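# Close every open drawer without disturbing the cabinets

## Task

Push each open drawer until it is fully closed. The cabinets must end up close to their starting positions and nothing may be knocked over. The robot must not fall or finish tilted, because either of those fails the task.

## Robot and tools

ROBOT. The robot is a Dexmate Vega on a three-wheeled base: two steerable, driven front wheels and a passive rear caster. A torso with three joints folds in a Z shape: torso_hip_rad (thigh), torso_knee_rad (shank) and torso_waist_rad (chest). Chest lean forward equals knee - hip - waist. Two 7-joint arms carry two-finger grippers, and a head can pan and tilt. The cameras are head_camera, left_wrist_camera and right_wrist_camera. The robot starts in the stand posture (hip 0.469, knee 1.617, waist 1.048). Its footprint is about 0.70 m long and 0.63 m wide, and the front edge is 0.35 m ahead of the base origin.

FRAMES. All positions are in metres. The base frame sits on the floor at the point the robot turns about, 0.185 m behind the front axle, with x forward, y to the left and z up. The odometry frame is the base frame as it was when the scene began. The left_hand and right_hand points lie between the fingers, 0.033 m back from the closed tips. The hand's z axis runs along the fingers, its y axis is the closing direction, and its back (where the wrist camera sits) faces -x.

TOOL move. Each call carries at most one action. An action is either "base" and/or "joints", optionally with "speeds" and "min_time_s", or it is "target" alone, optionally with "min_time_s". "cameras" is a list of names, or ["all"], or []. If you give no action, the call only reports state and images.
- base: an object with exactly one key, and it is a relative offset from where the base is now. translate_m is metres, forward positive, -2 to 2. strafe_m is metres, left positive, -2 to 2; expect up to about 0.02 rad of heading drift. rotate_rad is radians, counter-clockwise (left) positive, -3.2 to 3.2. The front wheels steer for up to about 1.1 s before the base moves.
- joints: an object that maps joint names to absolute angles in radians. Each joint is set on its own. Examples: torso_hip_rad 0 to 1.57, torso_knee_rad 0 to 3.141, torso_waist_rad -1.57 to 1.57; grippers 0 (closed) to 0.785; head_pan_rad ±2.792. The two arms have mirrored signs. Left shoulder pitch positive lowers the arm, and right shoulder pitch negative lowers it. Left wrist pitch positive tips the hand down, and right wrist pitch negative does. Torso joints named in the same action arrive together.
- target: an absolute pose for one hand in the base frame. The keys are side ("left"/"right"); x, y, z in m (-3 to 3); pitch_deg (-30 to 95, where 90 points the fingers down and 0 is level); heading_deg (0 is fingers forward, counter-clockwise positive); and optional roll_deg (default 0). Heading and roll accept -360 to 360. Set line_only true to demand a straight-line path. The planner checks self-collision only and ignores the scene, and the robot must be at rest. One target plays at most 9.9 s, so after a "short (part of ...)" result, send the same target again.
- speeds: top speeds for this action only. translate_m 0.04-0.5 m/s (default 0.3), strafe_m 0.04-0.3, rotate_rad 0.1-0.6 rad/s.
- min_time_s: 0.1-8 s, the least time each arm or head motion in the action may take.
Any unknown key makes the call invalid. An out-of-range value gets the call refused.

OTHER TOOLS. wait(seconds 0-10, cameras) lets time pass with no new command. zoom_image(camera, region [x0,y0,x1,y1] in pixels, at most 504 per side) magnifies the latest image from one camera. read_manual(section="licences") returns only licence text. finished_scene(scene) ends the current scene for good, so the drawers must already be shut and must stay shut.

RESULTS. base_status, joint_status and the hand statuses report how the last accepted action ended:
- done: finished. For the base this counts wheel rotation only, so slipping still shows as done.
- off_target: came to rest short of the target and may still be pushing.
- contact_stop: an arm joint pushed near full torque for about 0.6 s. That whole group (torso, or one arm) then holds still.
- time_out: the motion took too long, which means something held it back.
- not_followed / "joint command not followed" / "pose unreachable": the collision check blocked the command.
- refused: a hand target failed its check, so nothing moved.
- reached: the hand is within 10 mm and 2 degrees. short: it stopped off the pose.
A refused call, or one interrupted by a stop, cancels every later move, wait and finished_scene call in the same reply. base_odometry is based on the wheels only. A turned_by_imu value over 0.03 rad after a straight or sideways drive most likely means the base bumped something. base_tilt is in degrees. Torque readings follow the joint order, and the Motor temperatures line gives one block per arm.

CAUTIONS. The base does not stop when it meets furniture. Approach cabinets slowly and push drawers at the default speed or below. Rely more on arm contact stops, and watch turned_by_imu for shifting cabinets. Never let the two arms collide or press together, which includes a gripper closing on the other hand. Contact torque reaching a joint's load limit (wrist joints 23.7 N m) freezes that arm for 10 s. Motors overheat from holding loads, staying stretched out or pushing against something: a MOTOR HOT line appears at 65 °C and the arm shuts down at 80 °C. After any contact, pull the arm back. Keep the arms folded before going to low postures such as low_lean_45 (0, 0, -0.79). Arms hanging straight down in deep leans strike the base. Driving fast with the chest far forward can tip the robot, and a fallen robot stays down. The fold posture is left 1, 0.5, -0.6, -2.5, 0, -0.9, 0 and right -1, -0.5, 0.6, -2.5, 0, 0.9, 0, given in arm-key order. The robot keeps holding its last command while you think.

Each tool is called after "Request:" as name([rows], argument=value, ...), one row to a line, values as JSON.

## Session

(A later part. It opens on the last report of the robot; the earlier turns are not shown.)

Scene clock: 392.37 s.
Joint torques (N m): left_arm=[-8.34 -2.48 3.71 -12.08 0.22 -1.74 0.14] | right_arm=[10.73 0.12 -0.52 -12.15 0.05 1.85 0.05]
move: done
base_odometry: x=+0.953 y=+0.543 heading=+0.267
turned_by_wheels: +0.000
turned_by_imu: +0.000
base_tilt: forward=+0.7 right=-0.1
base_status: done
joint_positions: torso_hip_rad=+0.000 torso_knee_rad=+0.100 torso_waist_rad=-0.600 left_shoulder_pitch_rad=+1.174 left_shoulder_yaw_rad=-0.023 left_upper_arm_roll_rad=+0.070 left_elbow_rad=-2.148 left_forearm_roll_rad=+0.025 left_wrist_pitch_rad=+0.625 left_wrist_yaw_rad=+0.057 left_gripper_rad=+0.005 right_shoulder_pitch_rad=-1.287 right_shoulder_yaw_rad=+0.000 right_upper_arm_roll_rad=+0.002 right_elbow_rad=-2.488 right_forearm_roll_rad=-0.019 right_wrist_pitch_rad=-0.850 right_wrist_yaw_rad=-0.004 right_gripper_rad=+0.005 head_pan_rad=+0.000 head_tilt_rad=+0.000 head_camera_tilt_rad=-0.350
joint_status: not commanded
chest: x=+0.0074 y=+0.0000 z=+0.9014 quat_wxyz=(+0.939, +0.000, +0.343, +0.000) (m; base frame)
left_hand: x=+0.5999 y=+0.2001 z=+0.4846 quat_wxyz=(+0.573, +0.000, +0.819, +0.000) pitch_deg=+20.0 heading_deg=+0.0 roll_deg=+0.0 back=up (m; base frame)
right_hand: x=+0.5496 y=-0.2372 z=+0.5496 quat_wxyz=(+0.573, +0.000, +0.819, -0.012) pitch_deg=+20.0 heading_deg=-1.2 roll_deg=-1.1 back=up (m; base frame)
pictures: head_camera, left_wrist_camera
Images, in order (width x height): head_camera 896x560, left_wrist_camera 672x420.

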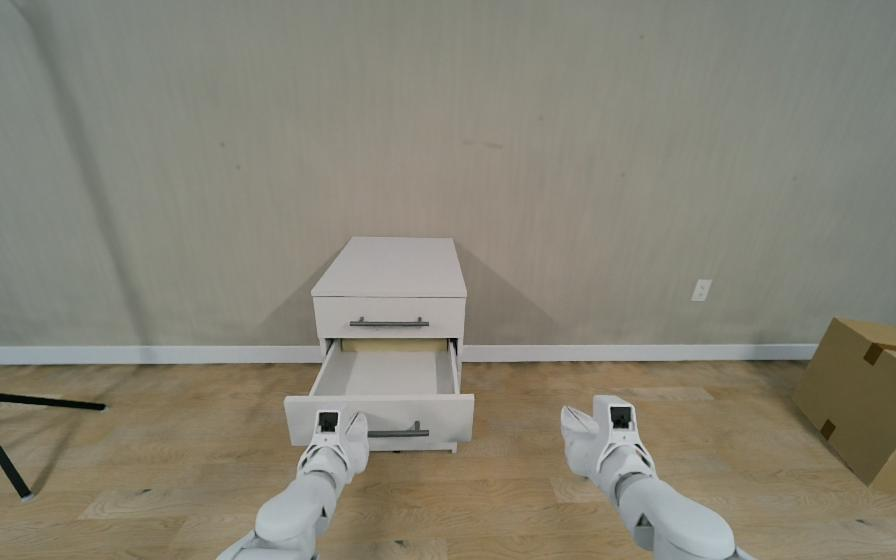

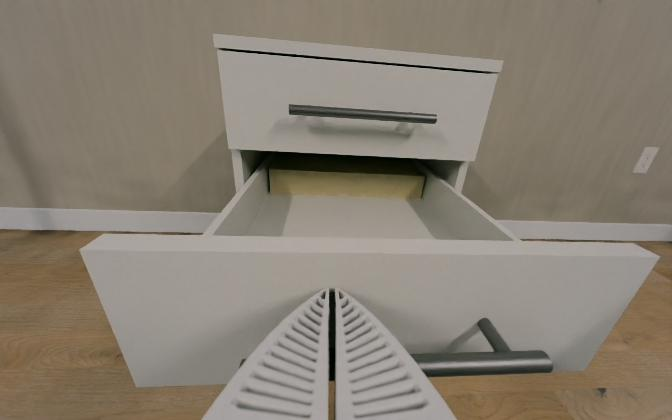

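Request:
move(base={"translate_m": 0.28}, speeds={"translate_m": 0.2}, cameras=["head_camera", "left_wrist_camera", "right_wrist_camera"])

Scene clock: 414.20 s.
Joint torques (N m): left_arm=[-16.71 -1.17 1.14 -11.67 0.1 -4.4 -0.19] | right_arm=[10.3 0.41 -0.49 -12.1 -0.05 1.47 0.27]
move: done
base_odometry: x=+1.223 y=+0.617 heading=+0.267
turned_by_wheels: +0.000
turned_by_imu: +0.001
base_tilt: forward=+0.6 right=+0.0
base_status: done
joint_positions: torso_hip_rad=+0.000 torso_knee_rad=+0.100 torso_waist_rad=-0.600 left_shoulder_pitch_rad=+1.174 left_shoulder_yaw_rad=-0.023 left_upper_arm_roll_rad=+0.071 left_elbow_rad=-2.148 left_forearm_roll_rad=+0.025 left_wrist_pitch_rad=+0.626 left_wrist_yaw_rad=+0.057 left_gripper_rad=+0.005 right_shoulder_pitch_rad=-1.287 right_shoulder_yaw_rad=+0.000 right_upper_arm_roll_rad=+0.002 right_elbow_rad=-2.488 right_forearm_roll_rad=-0.019 right_wrist_pitch_rad=-0.850 right_wrist_yaw_rad=-0.004 right_gripper_rad=+0.005 head_pan_rad=+0.000 head_tilt_rad=+0.000 head_camera_tilt_rad=-0.350
joint_status: not commanded
chest: x=+0.0073 y=+0.0000 z=+0.9014 quat_wxyz=(+0.939, +0.000, +0.343, +0.000) (m; base frame)
left_hand: x=+0.5995 y=+0.2000 z=+0.4841 quat_wxyz=(+0.573, +0.000, +0.820, +0.000) pitch_deg=+20.1 heading_deg=+0.0 roll_deg=+0.0 back=up (m; base frame)
right_hand: x=+0.5496 y=-0.2372 z=+0.5498 quat_wxyz=(+0.573, +0.000, +0.819, -0.012) pitch_deg=+20.0 heading_deg=-1.2 roll_deg=-1.1 back=up (m; base frame)
pictures: head_camera, left_wrist_camera, right_wrist_camera
Images, in order (width x height): head_camera 896x560, left_wrist_camera 672x420, right_wrist_camera 672x420.

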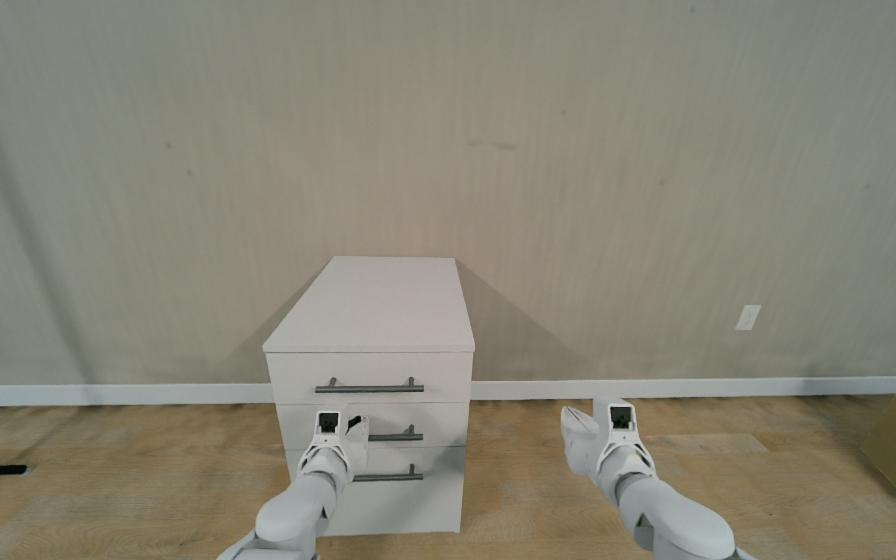

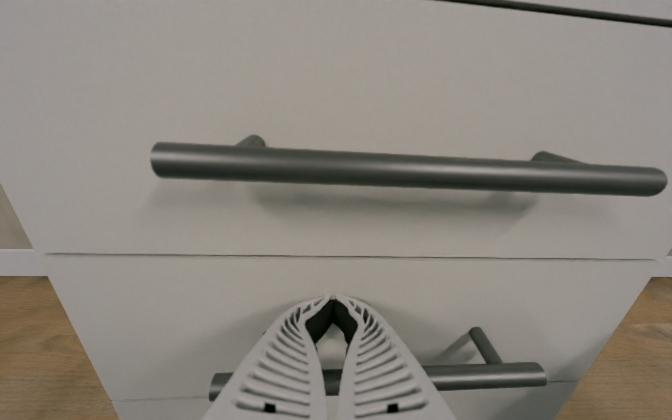

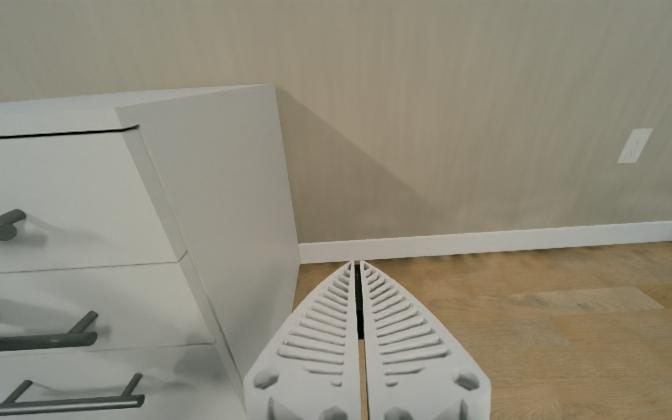

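Request:
zoom_image(camera="head_camera", region=[250, 330, 490, 560])

Scaled by 2.100 from the camera's 896x560 image, which has a finer 960x600 frame.

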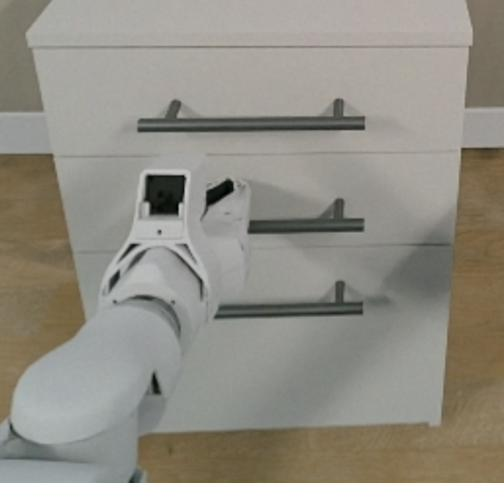

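Request:
move(base={"translate_m": -0.4}, cameras=["all"])

Request:
zoom_image(camera="head_camera", region=[280, 220, 490, 450])

Scene clock: 454.43 s.
Joint torques (N m): left_arm=[-8.61 -3.79 1.47 -12.5 0.3 -1.98 0.14] | right_arm=[10.03 0.27 -0.49 -12.17 -0.04 2 0.04]
move: done
base_odometry: x=+0.838 y=+0.511 heading=+0.268
turned_by_wheels: +0.001
turned_by_imu: +0.002
base_tilt: forward=+0.6 right=+0.0
base_status: done
joint_positions: torso_hip_rad=+0.000 torso_knee_rad=+0.100 torso_waist_rad=-0.600 left_shoulder_pitch_rad=+1.174 left_shoulder_yaw_rad=-0.023 left_upper_arm_roll_rad=+0.071 left_elbow_rad=-2.148 left_forearm_roll_rad=+0.025 left_wrist_pitch_rad=+0.625 left_wrist_yaw_rad=+0.057 left_gripper_rad=+0.005 right_shoulder_pitch_rad=-1.287 right_shoulder_yaw_rad=+0.000 right_upper_arm_roll_rad=+0.002 right_elbow_rad=-2.488 right_forearm_roll_rad=-0.019 right_wrist_pitch_rad=-0.850 right_wrist_yaw_rad=-0.004 right_gripper_rad=+0.005 head_pan_rad=+0.000 head_tilt_rad=+0.000 head_camera_tilt_rad=-0.350
joint_status: not commanded
chest: x=+0.0073 y=+0.0000 z=+0.9014 quat_wxyz=(+0.939, +0.000, +0.343, +0.000) (m; base frame)
left_hand: x=+0.5998 y=+0.2000 z=+0.4847 quat_wxyz=(+0.573, +0.000, +0.819, +0.000) pitch_deg=+20.0 heading_deg=+0.0 roll_deg=+0.0 back=up (m; base frame)
right_hand: x=+0.5496 y=-0.2372 z=+0.5497 quat_wxyz=(+0.573, +0.000, +0.819, -0.012) pitch_deg=+20.0 heading_deg=-1.2 roll_deg=-1.1 back=up (m; base frame)
pictures: head_camera, left_wrist_camera, right_wrist_camera
Images, in order (width x height): head_camera 896x560, left_wrist_camera 672x420, right_wrist_camera 672x420.

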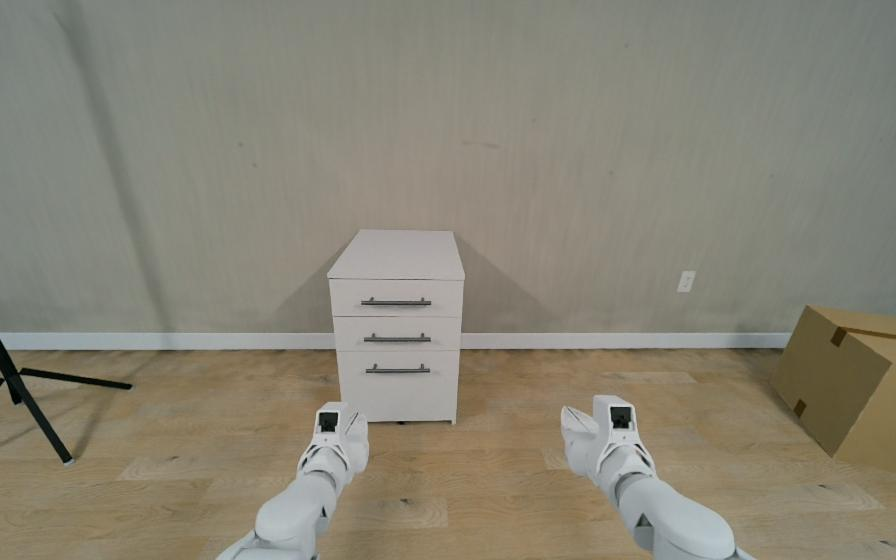

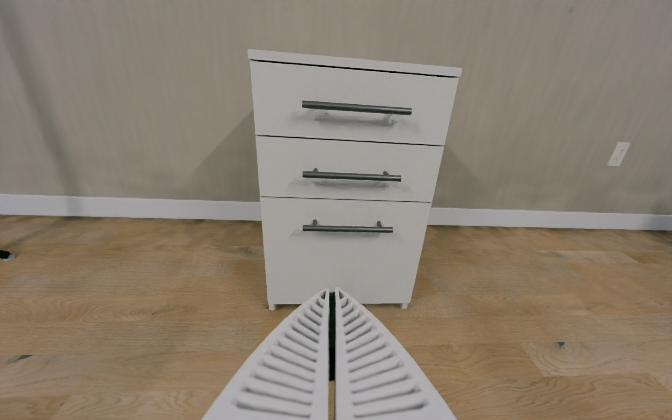

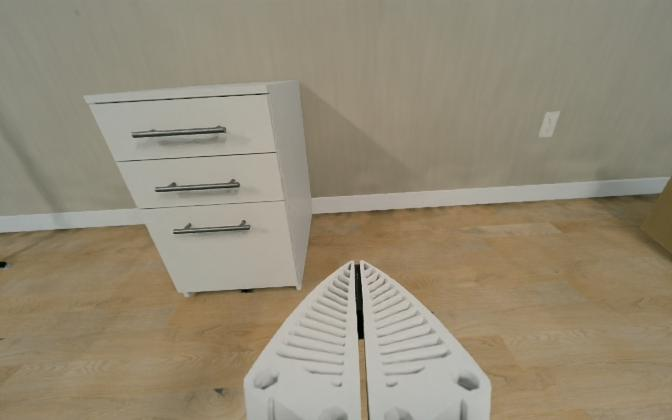

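Scaled by 2.191 from the camera's 896x560 image, which has a finer 960x600 frame.

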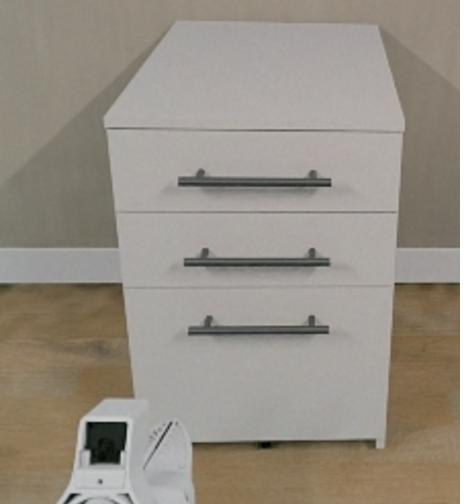

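Request:
move(base={"rotate_rad": -0.64})

Request:
move(base={"translate_m": -2.0}, speeds={"translate_m": 0.5})

Request:
move(base={"rotate_rad": 2.2}, cameras=["all"])

Scene clock: 499.73 s.
Joint torques (N m): left_arm=[-8.82 -3.68 0.02 -12.62 0.5 -2.49 0.69] | right_arm=[9.69 0.76 -0.45 -12.11 -0.06 2.39 0.06]
move: done
base_odometry: x=+0.838 y=+0.511 heading=-0.373
turned_by_wheels: -0.641
turned_by_imu: -0.625
base_tilt: forward=+0.6 right=-0.1
base_status: done
joint_positions: torso_hip_rad=+0.000 torso_knee_rad=+0.100 torso_waist_rad=-0.600 left_shoulder_pitch_rad=+1.174 left_shoulder_yaw_rad=-0.023 left_upper_arm_roll_rad=+0.071 left_elbow_rad=-2.148 left_forearm_roll_rad=+0.025 left_wrist_pitch_rad=+0.625 left_wrist_yaw_rad=+0.057 left_gripper_rad=+0.005 right_shoulder_pitch_rad=-1.287 right_shoulder_yaw_rad=+0.000 right_upper_arm_roll_rad=+0.002 right_elbow_rad=-2.488 right_forearm_roll_rad=-0.019 right_wrist_pitch_rad=-0.850 right_wrist_yaw_rad=-0.004 right_gripper_rad=+0.005 head_pan_rad=+0.000 head_tilt_rad=+0.000 head_camera_tilt_rad=-0.350
joint_status: not commanded
chest: x=+0.0073 y=+0.0000 z=+0.9014 quat_wxyz=(+0.939, +0.000, +0.343, +0.000) (m; base frame)
left_hand: x=+0.5998 y=+0.2000 z=+0.4847 quat_wxyz=(+0.573, +0.000, +0.819, +0.000) pitch_deg=+20.0 heading_deg=+0.0 roll_deg=+0.0 back=up (m; base frame)
right_hand: x=+0.5496 y=-0.2372 z=+0.5497 quat_wxyz=(+0.573, +0.000, +0.819, -0.012) pitch_deg=+20.0 heading_deg=-1.2 roll_deg=-1.1 back=up (m; base frame)
pictures: none

Scene clock: 506.20 s.
Joint torques (N m): left_arm=[-9.29 -4.18 1.26 -10.93 -0.76 -2.12 0.15] | right_arm=[9.47 0.28 -0.49 -12.04 -0.08 1.73 -0.01]
move: done
base_odometry: x=-1.026 y=+1.236 heading=-0.374
turned_by_wheels: -0.001
turned_by_imu: -0.002
base_tilt: forward=+0.6 right=-0.1
base_status: done
joint_positions: torso_hip_rad=+0.000 torso_knee_rad=+0.100 torso_waist_rad=-0.600 left_shoulder_pitch_rad=+1.174 left_shoulder_yaw_rad=-0.023 left_upper_arm_roll_rad=+0.071 left_elbow_rad=-2.148 left_forearm_roll_rad=+0.025 left_wrist_pitch_rad=+0.625 left_wrist_yaw_rad=+0.057 left_gripper_rad=+0.005 right_shoulder_pitch_rad=-1.287 right_shoulder_yaw_rad=+0.000 right_upper_arm_roll_rad=+0.002 right_elbow_rad=-2.488 right_forearm_roll_rad=-0.019 right_wrist_pitch_rad=-0.850 right_wrist_yaw_rad=-0.004 right_gripper_rad=+0.005 head_pan_rad=+0.000 head_tilt_rad=+0.000 head_camera_tilt_rad=-0.350
joint_status: not commanded
chest: x=+0.0073 y=+0.0000 z=+0.9014 quat_wxyz=(+0.939, +0.000, +0.343, +0.000) (m; base frame)
left_hand: x=+0.5999 y=+0.2000 z=+0.4847 quat_wxyz=(+0.573, +0.000, +0.819, +0.000) pitch_deg=+20.0 heading_deg=+0.0 roll_deg=+0.0 back=up (m; base frame)
right_hand: x=+0.5496 y=-0.2372 z=+0.5497 quat_wxyz=(+0.573, +0.000, +0.819, -0.012) pitch_deg=+20.0 heading_deg=-1.2 roll_deg=-1.1 back=up (m; base frame)
pictures: none

Scene clock: 511.47 s.
Joint torques (N m): left_arm=[-7.37 -1.8 1.69 -12.65 -0.58 -2.01 -0.11] | right_arm=[9.68 0.21 -0.59 -11.99 -0.05 1.19 0.02]
move: done
base_odometry: x=-1.026 y=+1.234 heading=+1.829
turned_by_wheels: +2.203
turned_by_imu: +2.159
base_tilt: forward=+0.7 right=+0.0
base_status: done
joint_positions: torso_hip_rad=+0.000 torso_knee_rad=+0.100 torso_waist_rad=-0.600 left_shoulder_pitch_rad=+1.174 left_shoulder_yaw_rad=-0.023 left_upper_arm_roll_rad=+0.071 left_elbow_rad=-2.148 left_forearm_roll_rad=+0.025 left_wrist_pitch_rad=+0.625 left_wrist_yaw_rad=+0.057 left_gripper_rad=+0.005 right_shoulder_pitch_rad=-1.287 right_shoulder_yaw_rad=+0.000 right_upper_arm_roll_rad=+0.002 right_elbow_rad=-2.488 right_forearm_roll_rad=-0.019 right_wrist_pitch_rad=-0.850 right_wrist_yaw_rad=-0.004 right_gripper_rad=+0.005 head_pan_rad=+0.000 head_tilt_rad=+0.000 head_camera_tilt_rad=-0.350
joint_status: not commanded
chest: x=+0.0073 y=+0.0000 z=+0.9014 quat_wxyz=(+0.939, +0.000, +0.343, +0.000) (m; base frame)
left_hand: x=+0.5999 y=+0.2000 z=+0.4847 quat_wxyz=(+0.573, +0.000, +0.819, +0.000) pitch_deg=+20.0 heading_deg=+0.0 roll_deg=+0.0 back=up (m; base frame)
right_hand: x=+0.5496 y=-0.2372 z=+0.5497 quat_wxyz=(+0.573, +0.000, +0.819, -0.012) pitch_deg=+20.0 heading_deg=-1.2 roll_deg=-1.1 back=up (m; base frame)
pictures: head_camera, left_wrist_camera, right_wrist_camera
Images, in order (width x height): head_camera 896x560, left_wrist_camera 672x420, right_wrist_camera 672x420.

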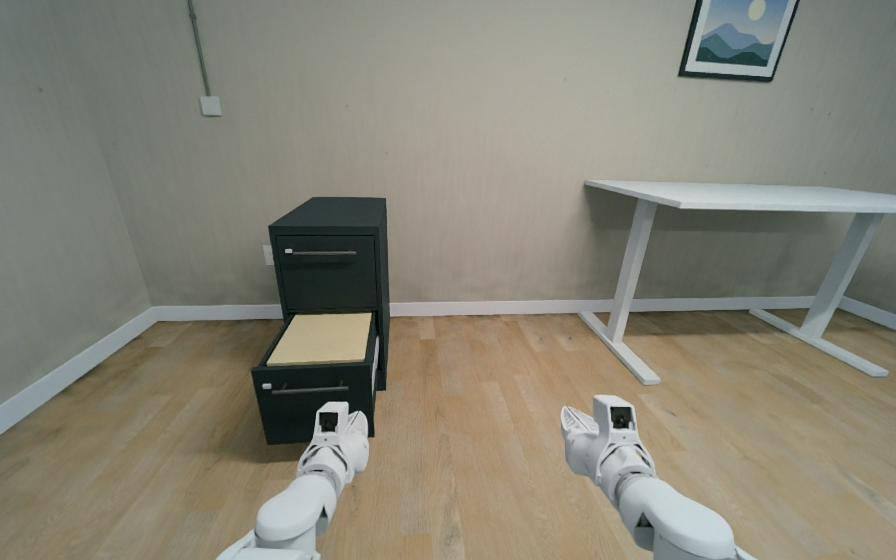

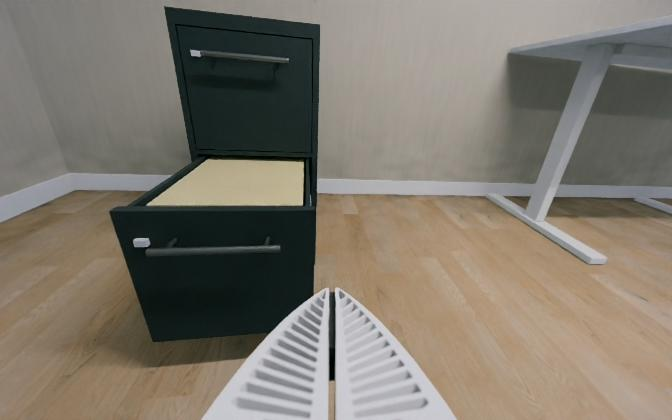

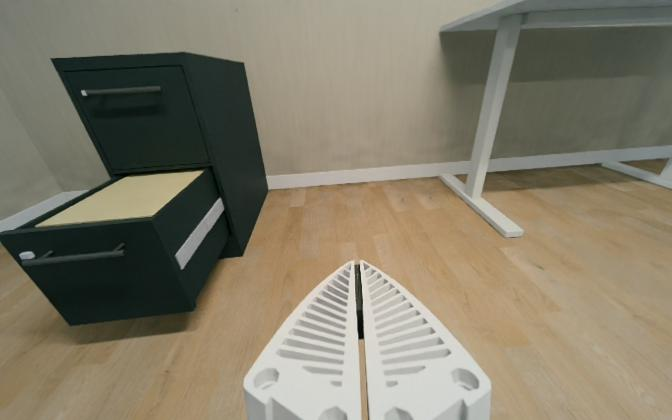

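Request:
zoom_image(camera="head_camera", region=[240, 190, 410, 460])

Scaled by 1.867 from the camera's 896x560 image, which has a finer 960x600 frame.

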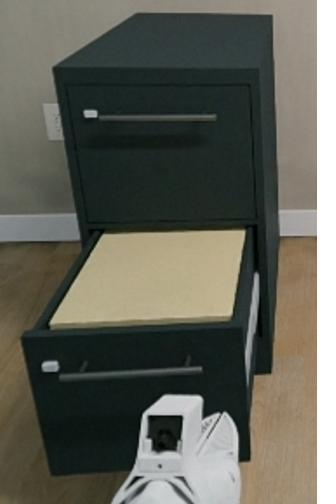

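Request:
zoom_image(camera="head_camera", region=[245, 190, 395, 320])

Request:
zoom_image(camera="head_camera", region=[245, 320, 395, 450])

Scaled by 3.360 from the camera's 896x560 image, which has a finer 960x600 frame.

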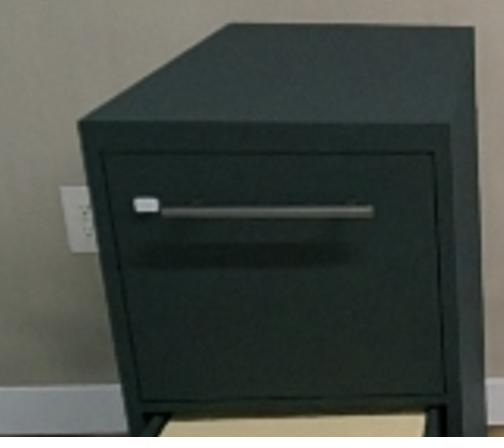

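Scaled by 3.360 from the camera's 896x560 image, which has a finer 960x600 frame.

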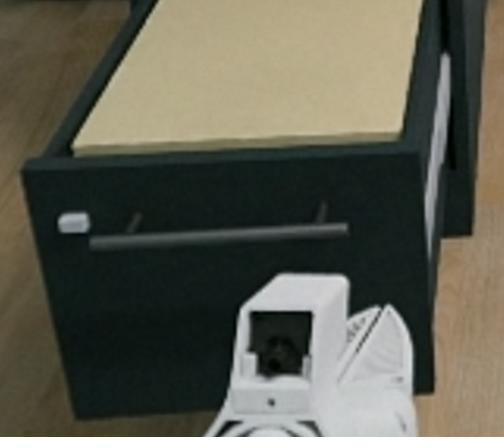

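Request:
move(base={"rotate_rad": 0.122})

Request:
move(target={"side": "left", "x": 0.6, "y": 0.3, "z": 0.24, "pitch_deg": 30, "heading_deg": 0}, cameras=["all"])

Scene clock: 644.57 s.
Joint torques (N m): left_arm=[-7.86 -2.04 1.69 -13.19 0.33 -3.02 0.17] | right_arm=[10.52 -0.28 -0.57 -12.46 -0.06 1.89 0.01]
move: done
base_odometry: x=-1.026 y=+1.234 heading=+1.951
turned_by_wheels: +0.122
turned_by_imu: +0.120
base_tilt: forward=+0.7 right=+0.0
base_status: done
joint_positions: torso_hip_rad=+0.000 torso_knee_rad=+0.100 torso_waist_rad=-0.600 left_shoulder_pitch_rad=+1.174 left_shoulder_yaw_rad=-0.023 left_upper_arm_roll_rad=+0.071 left_elbow_rad=-2.148 left_forearm_roll_rad=+0.025 left_wrist_pitch_rad=+0.625 left_wrist_yaw_rad=+0.057 left_gripper_rad=+0.005 right_shoulder_pitch_rad=-1.287 right_shoulder_yaw_rad=+0.000 right_upper_arm_roll_rad=+0.002 right_elbow_rad=-2.488 right_forearm_roll_rad=-0.019 right_wrist_pitch_rad=-0.850 right_wrist_yaw_rad=-0.004 right_gripper_rad=+0.005 head_pan_rad=+0.000 head_tilt_rad=+0.000 head_camera_tilt_rad=-0.350
joint_status: not commanded
chest: x=+0.0073 y=+0.0000 z=+0.9014 quat_wxyz=(+0.939, +0.000, +0.343, +0.000) (m; base frame)
left_hand: x=+0.5999 y=+0.2000 z=+0.4847 quat_wxyz=(+0.573, +0.000, +0.819, +0.000) pitch_deg=+20.0 heading_deg=+0.0 roll_deg=+0.0 back=up (m; base frame)
right_hand: x=+0.5496 y=-0.2372 z=+0.5497 quat_wxyz=(+0.573, +0.000, +0.819, -0.012) pitch_deg=+20.0 heading_deg=-1.2 roll_deg=-1.1 back=up (m; base frame)
pictures: none

Scene clock: 649.50 s.
Joint torques (N m): left_arm=[-12 8.12 -3.09 -10.3 -0.87 -2.31 -0.46] | right_arm=[9.98 0.76 -0.61 -11.72 -0.05 1.8 0.04]
move: done
base_odometry: x=-1.026 y=+1.234 heading=+1.951
turned_by_wheels: +0.000
turned_by_imu: +0.001
base_tilt: forward=+0.7 right=+0.0
base_status: not commanded
joint_positions: torso_hip_rad=+0.000 torso_knee_rad=+0.100 torso_waist_rad=-0.600 left_shoulder_pitch_rad=+0.947 left_shoulder_yaw_rad=+0.096 left_upper_arm_roll_rad=-0.079 left_elbow_rad=-1.197 left_forearm_roll_rad=-0.052 left_wrist_pitch_rad=+0.080 left_wrist_yaw_rad=-0.109 left_gripper_rad=+0.005 right_shoulder_pitch_rad=-1.287 right_shoulder_yaw_rad=+0.000 right_upper_arm_roll_rad=+0.002 right_elbow_rad=-2.488 right_forearm_roll_rad=-0.019 right_wrist_pitch_rad=-0.850 right_wrist_yaw_rad=-0.004 right_gripper_rad=+0.005 head_pan_rad=+0.000 head_tilt_rad=+0.000 head_camera_tilt_rad=-0.350
joint_status: not commanded
chest: x=+0.0073 y=+0.0000 z=+0.9014 quat_wxyz=(+0.939, +0.000, +0.343, +0.000) (m; base frame)
left_hand: x=+0.5998 y=+0.2993 z=+0.2407 quat_wxyz=(+0.500, +0.000, +0.866, +0.000) pitch_deg=+30.0 heading_deg=+0.0 roll_deg=+0.0 back=up (m; base frame)
left_hand_status: reached (straight line, planned for 3.3 s): 1 mm and 0.0 deg off.
right_hand: x=+0.5496 y=-0.2372 z=+0.5497 quat_wxyz=(+0.573, +0.000, +0.819, -0.012) pitch_deg=+20.0 heading_deg=-1.2 roll_deg=-1.1 back=up (m; base frame)
pictures: head_camera, left_wrist_camera, right_wrist_camera
Images, in order (width x height): head_camera 896x560, left_wrist_camera 672x420, right_wrist_camera 672x420.

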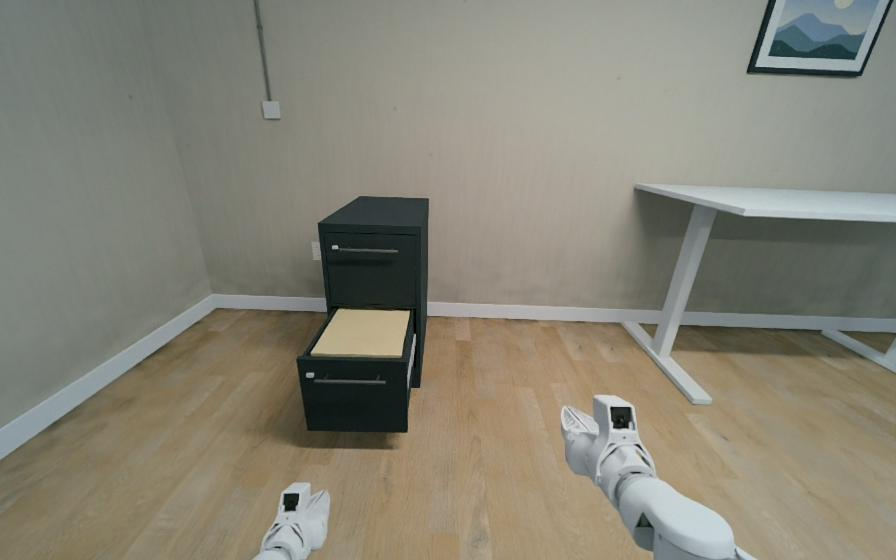

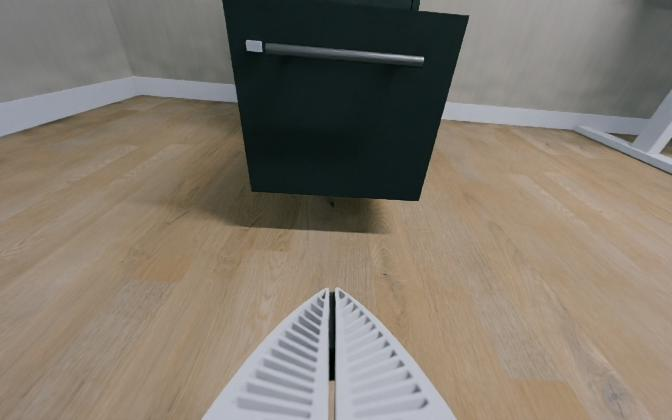

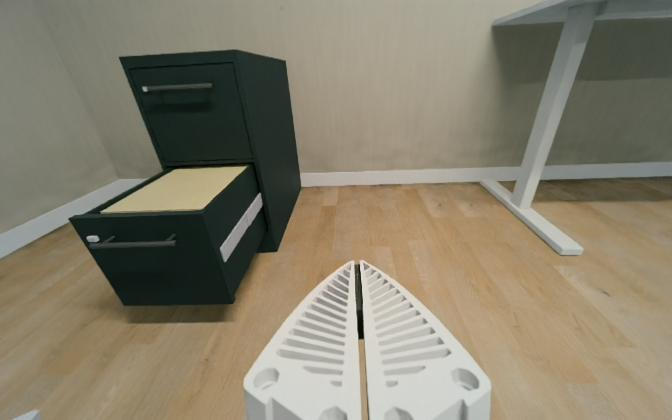

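Request:
move(base={"translate_m": 0.25}, cameras=["all"])

Scene clock: 654.50 s.
Joint torques (N m): left_arm=[-8.05 2.01 -3.7 -11.89 0.57 -1.9 -0.46] | right_arm=[9.61 -0.52 -0.35 -12.7 0.01 2.32 0.15]
move: done
base_odometry: x=-1.119 y=+1.466 heading=+1.952
turned_by_wheels: +0.000
turned_by_imu: +0.002
base_tilt: forward=+0.6 right=+0.0
base_status: done
joint_positions: torso_hip_rad=+0.000 torso_knee_rad=+0.100 torso_waist_rad=-0.600 left_shoulder_pitch_rad=+0.945 left_shoulder_yaw_rad=+0.097 left_upper_arm_roll_rad=-0.080 left_elbow_rad=-1.192 left_forearm_roll_rad=-0.052 left_wrist_pitch_rad=+0.077 left_wrist_yaw_rad=-0.110 left_gripper_rad=+0.005 right_shoulder_pitch_rad=-1.287 right_shoulder_yaw_rad=+0.000 right_upper_arm_roll_rad=+0.002 right_elbow_rad=-2.488 right_forearm_roll_rad=-0.019 right_wrist_pitch_rad=-0.850 right_wrist_yaw_rad=-0.004 right_gripper_rad=+0.005 head_pan_rad=+0.000 head_tilt_rad=+0.000 head_camera_tilt_rad=-0.350
joint_status: not commanded
chest: x=+0.0073 y=+0.0000 z=+0.9014 quat_wxyz=(+0.939, +0.000, +0.343, +0.000) (m; base frame)
left_hand: x=+0.5997 y=+0.2999 z=+0.2397 quat_wxyz=(+0.500, +0.000, +0.866, +0.000) pitch_deg=+30.0 heading_deg=+0.0 roll_deg=+0.0 back=up (m; base frame)
right_hand: x=+0.5496 y=-0.2372 z=+0.5497 quat_wxyz=(+0.573, +0.000, +0.819, -0.012) pitch_deg=+20.0 heading_deg=-1.2 roll_deg=-1.1 back=up (m; base frame)
pictures: head_camera, left_wrist_camera, right_wrist_camera
Images, in order (width x height): head_camera 896x560, left_wrist_camera 672x420, right_wrist_camera 672x420.

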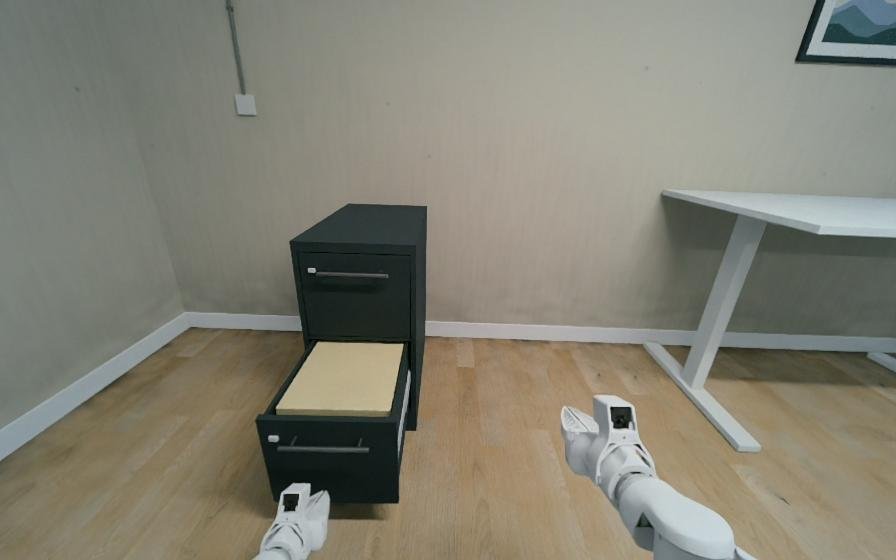

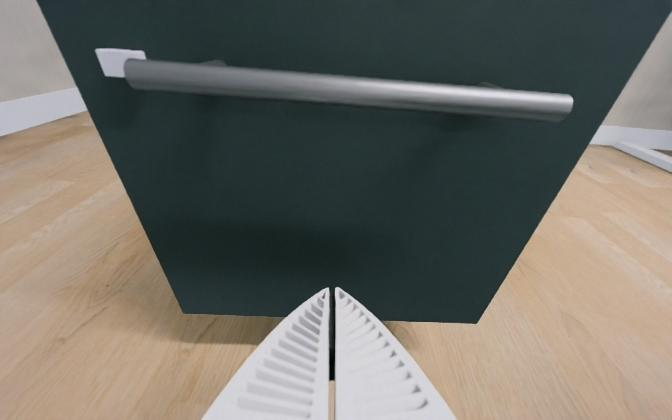

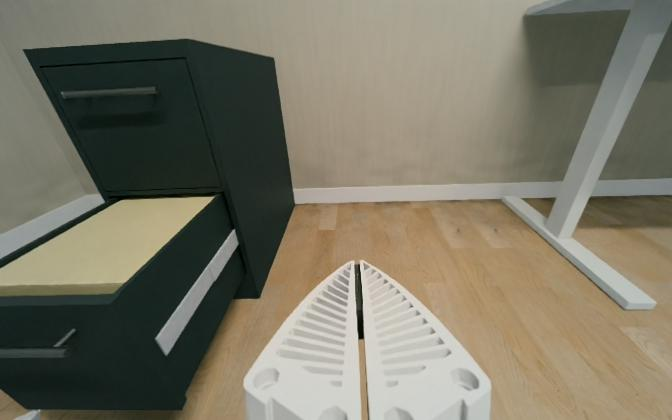

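Request:
zoom_image(camera="head_camera", region=[340, 380, 460, 520])

Scaled by 3.600 from the camera's 896x560 image, which has a finer 960x600 frame.

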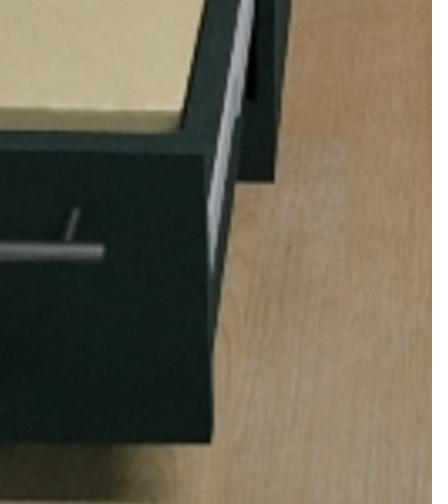

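Request:
move(base={"translate_m": 0.37}, cameras=["all"])

Scene clock: 666.93 s.
Joint torques (N m): left_arm=[-10.16 0.98 -2.28 -11.55 -0.02 -2.36 -0.19] | right_arm=[9.91 -0.21 -0.82 -11.61 -0.05 1.77 0.05]
move: done
base_odometry: x=-1.258 y=+1.809 heading=+1.952
turned_by_wheels: +0.000
turned_by_imu: +0.001
base_tilt: forward=+0.7 right=-0.1
base_status: done
joint_positions: torso_hip_rad=+0.000 torso_knee_rad=+0.100 torso_waist_rad=-0.600 left_shoulder_pitch_rad=+0.945 left_shoulder_yaw_rad=+0.097 left_upper_arm_roll_rad=-0.080 left_elbow_rad=-1.192 left_forearm_roll_rad=-0.052 left_wrist_pitch_rad=+0.077 left_wrist_yaw_rad=-0.110 left_gripper_rad=+0.005 right_shoulder_pitch_rad=-1.287 right_shoulder_yaw_rad=+0.000 right_upper_arm_roll_rad=+0.002 right_elbow_rad=-2.488 right_forearm_roll_rad=-0.019 right_wrist_pitch_rad=-0.850 right_wrist_yaw_rad=-0.004 right_gripper_rad=+0.005 head_pan_rad=+0.000 head_tilt_rad=+0.000 head_camera_tilt_rad=-0.350
joint_status: not commanded
chest: x=+0.0073 y=+0.0000 z=+0.9014 quat_wxyz=(+0.939, +0.000, +0.343, +0.000) (m; base frame)
left_hand: x=+0.5997 y=+0.2999 z=+0.2397 quat_wxyz=(+0.500, +0.000, +0.866, +0.000) pitch_deg=+30.0 heading_deg=+0.0 roll_deg=+0.0 back=up (m; base frame)
right_hand: x=+0.5496 y=-0.2372 z=+0.5497 quat_wxyz=(+0.573, +0.000, +0.819, -0.012) pitch_deg=+20.0 heading_deg=-1.2 roll_deg=-1.1 back=up (m; base frame)
pictures: head_camera, left_wrist_camera, right_wrist_camera
Images, in order (width x height): head_camera 896x560, left_wrist_camera 672x420, right_wrist_camera 672x420.

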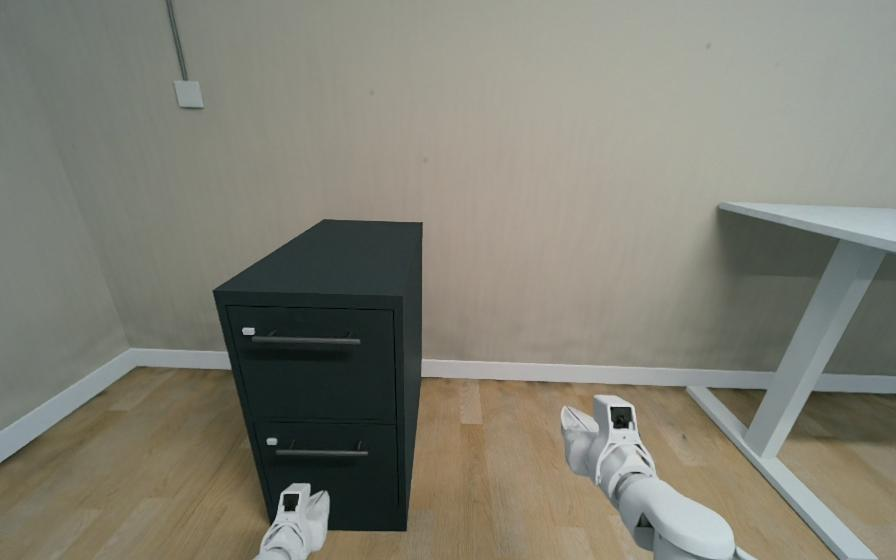

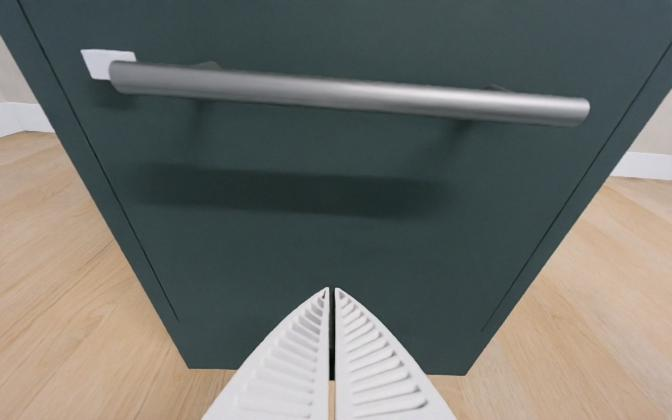

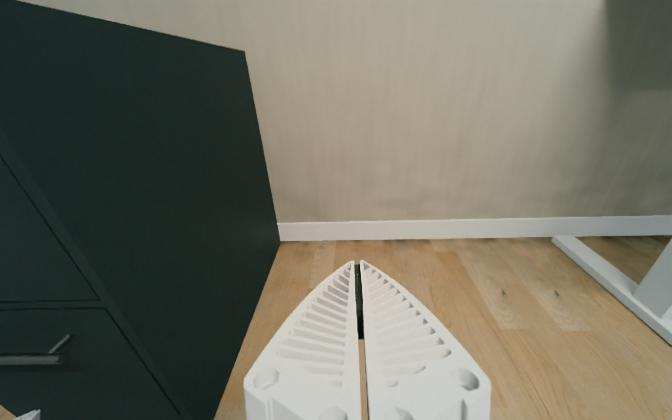

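Request:
zoom_image(camera="left_wrist_camera", region=[100, 260, 260, 400])

Request:
zoom_image(camera="head_camera", region=[210, 400, 430, 540])

Scaled by 3.150 from the camera's 672x420 image, which has a finer 960x600 frame.

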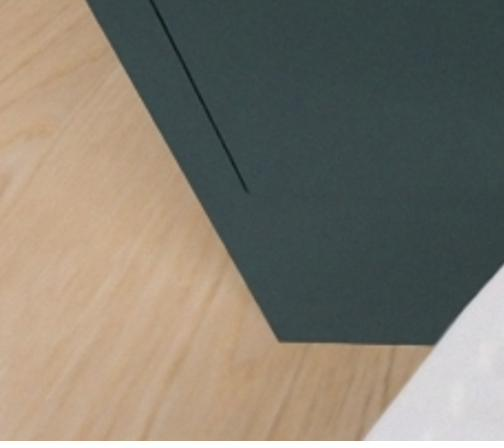

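Scaled by 2.291 from the camera's 896x560 image, which has a finer 960x600 frame.

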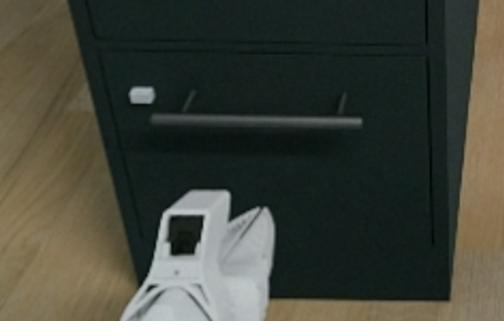

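Request:
move(base={"translate_m": 0.015}, cameras=["left_wrist_camera"])

Request:
zoom_image(camera="left_wrist_camera", region=[100, 260, 260, 400])

Scene clock: 675.27 s.
Joint torques (N m): left_arm=[-8.93 1.2 -0.77 -12.36 -0.49 -1.87 -0.01] | right_arm=[10.02 0.86 -0.2 -12.01 0.08 2.15 -0.07]
move: done
base_odometry: x=-1.263 y=+1.823 heading=+1.952
turned_by_wheels: +0.000
turned_by_imu: +0.001
base_tilt: forward=+0.7 right=-0.1
base_status: done
joint_positions: torso_hip_rad=+0.000 torso_knee_rad=+0.100 torso_waist_rad=-0.600 left_shoulder_pitch_rad=+0.945 left_shoulder_yaw_rad=+0.097 left_upper_arm_roll_rad=-0.080 left_elbow_rad=-1.192 left_forearm_roll_rad=-0.052 left_wrist_pitch_rad=+0.077 left_wrist_yaw_rad=-0.110 left_gripper_rad=+0.005 right_shoulder_pitch_rad=-1.287 right_shoulder_yaw_rad=+0.000 right_upper_arm_roll_rad=+0.002 right_elbow_rad=-2.488 right_forearm_roll_rad=-0.019 right_wrist_pitch_rad=-0.850 right_wrist_yaw_rad=-0.004 right_gripper_rad=+0.005 head_pan_rad=+0.000 head_tilt_rad=+0.000 head_camera_tilt_rad=-0.350
joint_status: not commanded
chest: x=+0.0073 y=+0.0000 z=+0.9014 quat_wxyz=(+0.939, +0.000, +0.343, +0.000) (m; base frame)
left_hand: x=+0.5997 y=+0.2999 z=+0.2397 quat_wxyz=(+0.500, +0.000, +0.866, +0.000) pitch_deg=+30.0 heading_deg=+0.0 roll_deg=+0.0 back=up (m; base frame)
right_hand: x=+0.5496 y=-0.2372 z=+0.5497 quat_wxyz=(+0.573, +0.000, +0.819, -0.012) pitch_deg=+20.0 heading_deg=-1.2 roll_deg=-1.1 back=up (m; base frame)
pictures: left_wrist_camera
Images, in order (width x height): left_wrist_camera 672x420.

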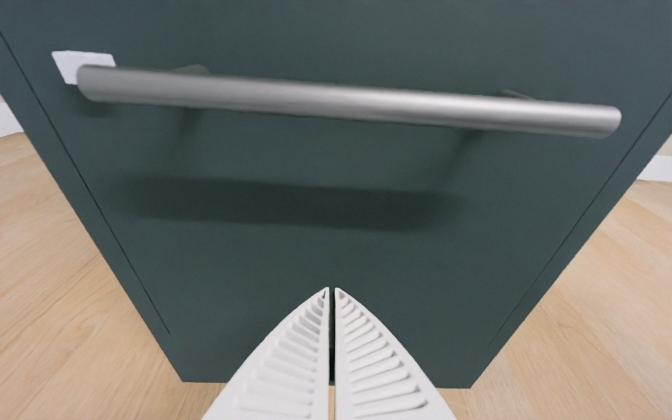

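Scaled by 3.150 from the camera's 672x420 image, which has a finer 960x600 frame.

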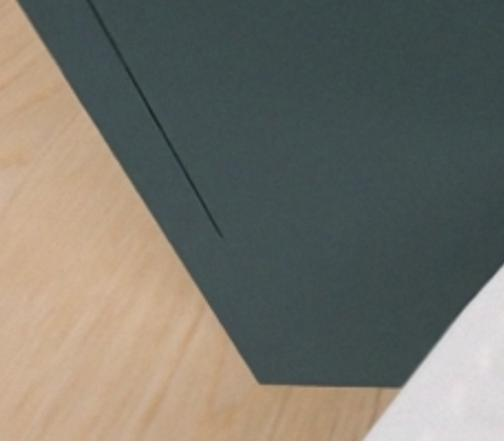

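Request:
move(base={"translate_m": -0.35}, cameras=["all"])

Request:
zoom_image(camera="right_wrist_camera", region=[0, 20, 300, 320])

Scene clock: 684.33 s.
Joint torques (N m): left_arm=[-10.47 4.41 0.34 -12.14 -0.21 -2.1 0.2] | right_arm=[10.37 0.62 -0.41 -11.09 -0.13 2.2 -0.01]
move: done
base_odometry: x=-1.132 y=+1.499 heading=+1.953
turned_by_wheels: +0.001
turned_by_imu: +0.002
base_tilt: forward=+0.7 right=-0.1
base_status: done
joint_positions: torso_hip_rad=+0.000 torso_knee_rad=+0.100 torso_waist_rad=-0.600 left_shoulder_pitch_rad=+0.945 left_shoulder_yaw_rad=+0.097 left_upper_arm_roll_rad=-0.080 left_elbow_rad=-1.192 left_forearm_roll_rad=-0.052 left_wrist_pitch_rad=+0.077 left_wrist_yaw_rad=-0.110 left_gripper_rad=+0.005 right_shoulder_pitch_rad=-1.287 right_shoulder_yaw_rad=+0.000 right_upper_arm_roll_rad=+0.002 right_elbow_rad=-2.488 right_forearm_roll_rad=-0.019 right_wrist_pitch_rad=-0.850 right_wrist_yaw_rad=-0.004 right_gripper_rad=+0.005 head_pan_rad=+0.000 head_tilt_rad=+0.000 head_camera_tilt_rad=-0.350
joint_status: not commanded
chest: x=+0.0073 y=+0.0000 z=+0.9014 quat_wxyz=(+0.939, +0.000, +0.343, +0.000) (m; base frame)
left_hand: x=+0.5997 y=+0.2999 z=+0.2397 quat_wxyz=(+0.500, +0.000, +0.866, +0.000) pitch_deg=+30.0 heading_deg=+0.0 roll_deg=+0.0 back=up (m; base frame)
right_hand: x=+0.5496 y=-0.2372 z=+0.5497 quat_wxyz=(+0.573, +0.000, +0.819, -0.012) pitch_deg=+20.0 heading_deg=-1.2 roll_deg=-1.1 back=up (m; base frame)
pictures: head_camera, left_wrist_camera, right_wrist_camera
Images, in order (width x height): head_camera 896x560, left_wrist_camera 672x420, right_wrist_camera 672x420.

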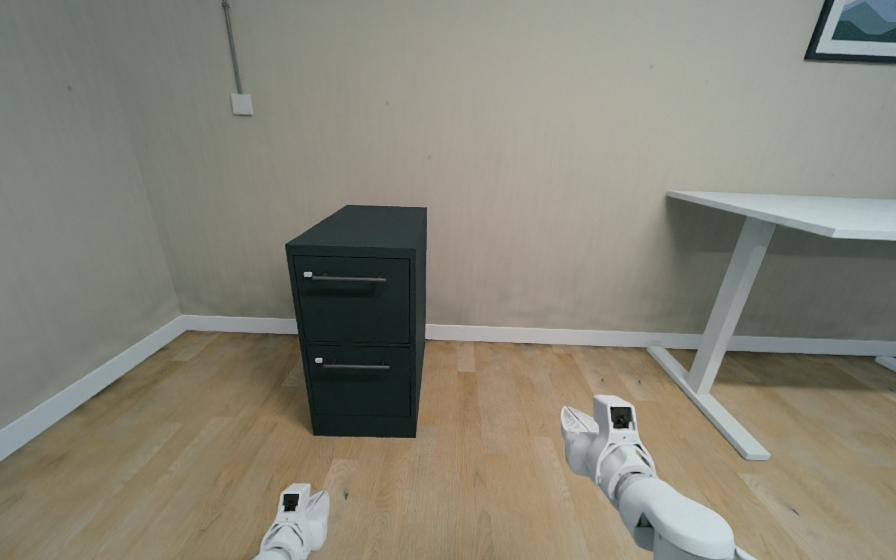

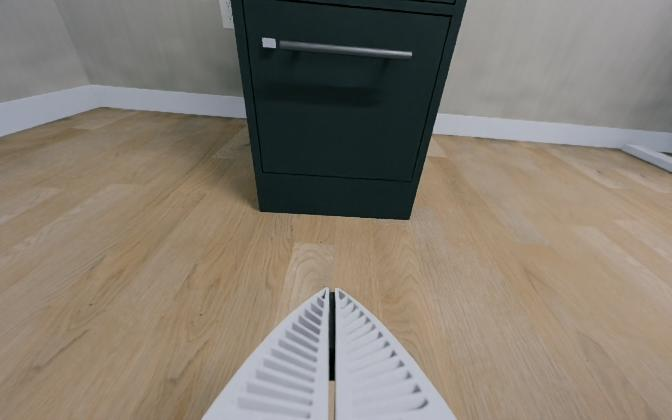

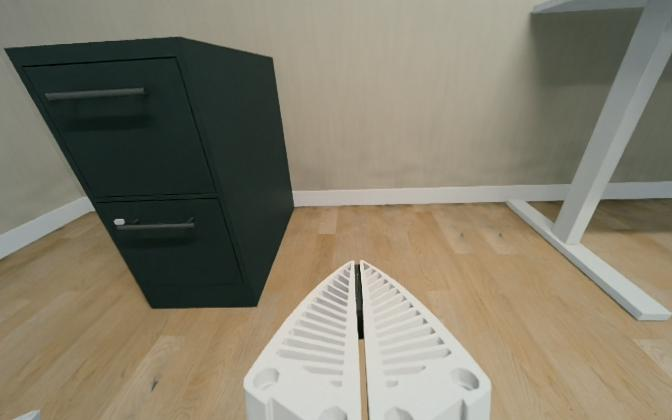

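Scaled by 1.680 from the camera's 672x420 image, which has a finer 960x600 frame.

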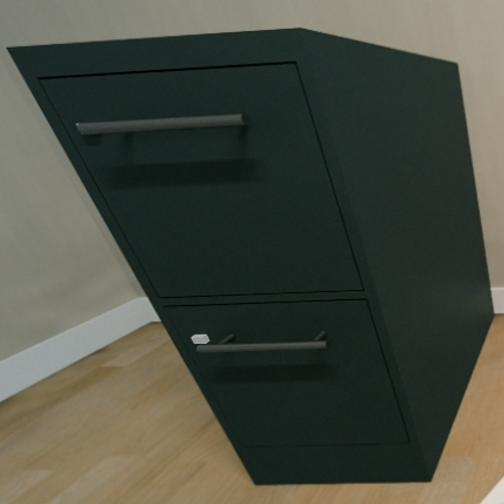

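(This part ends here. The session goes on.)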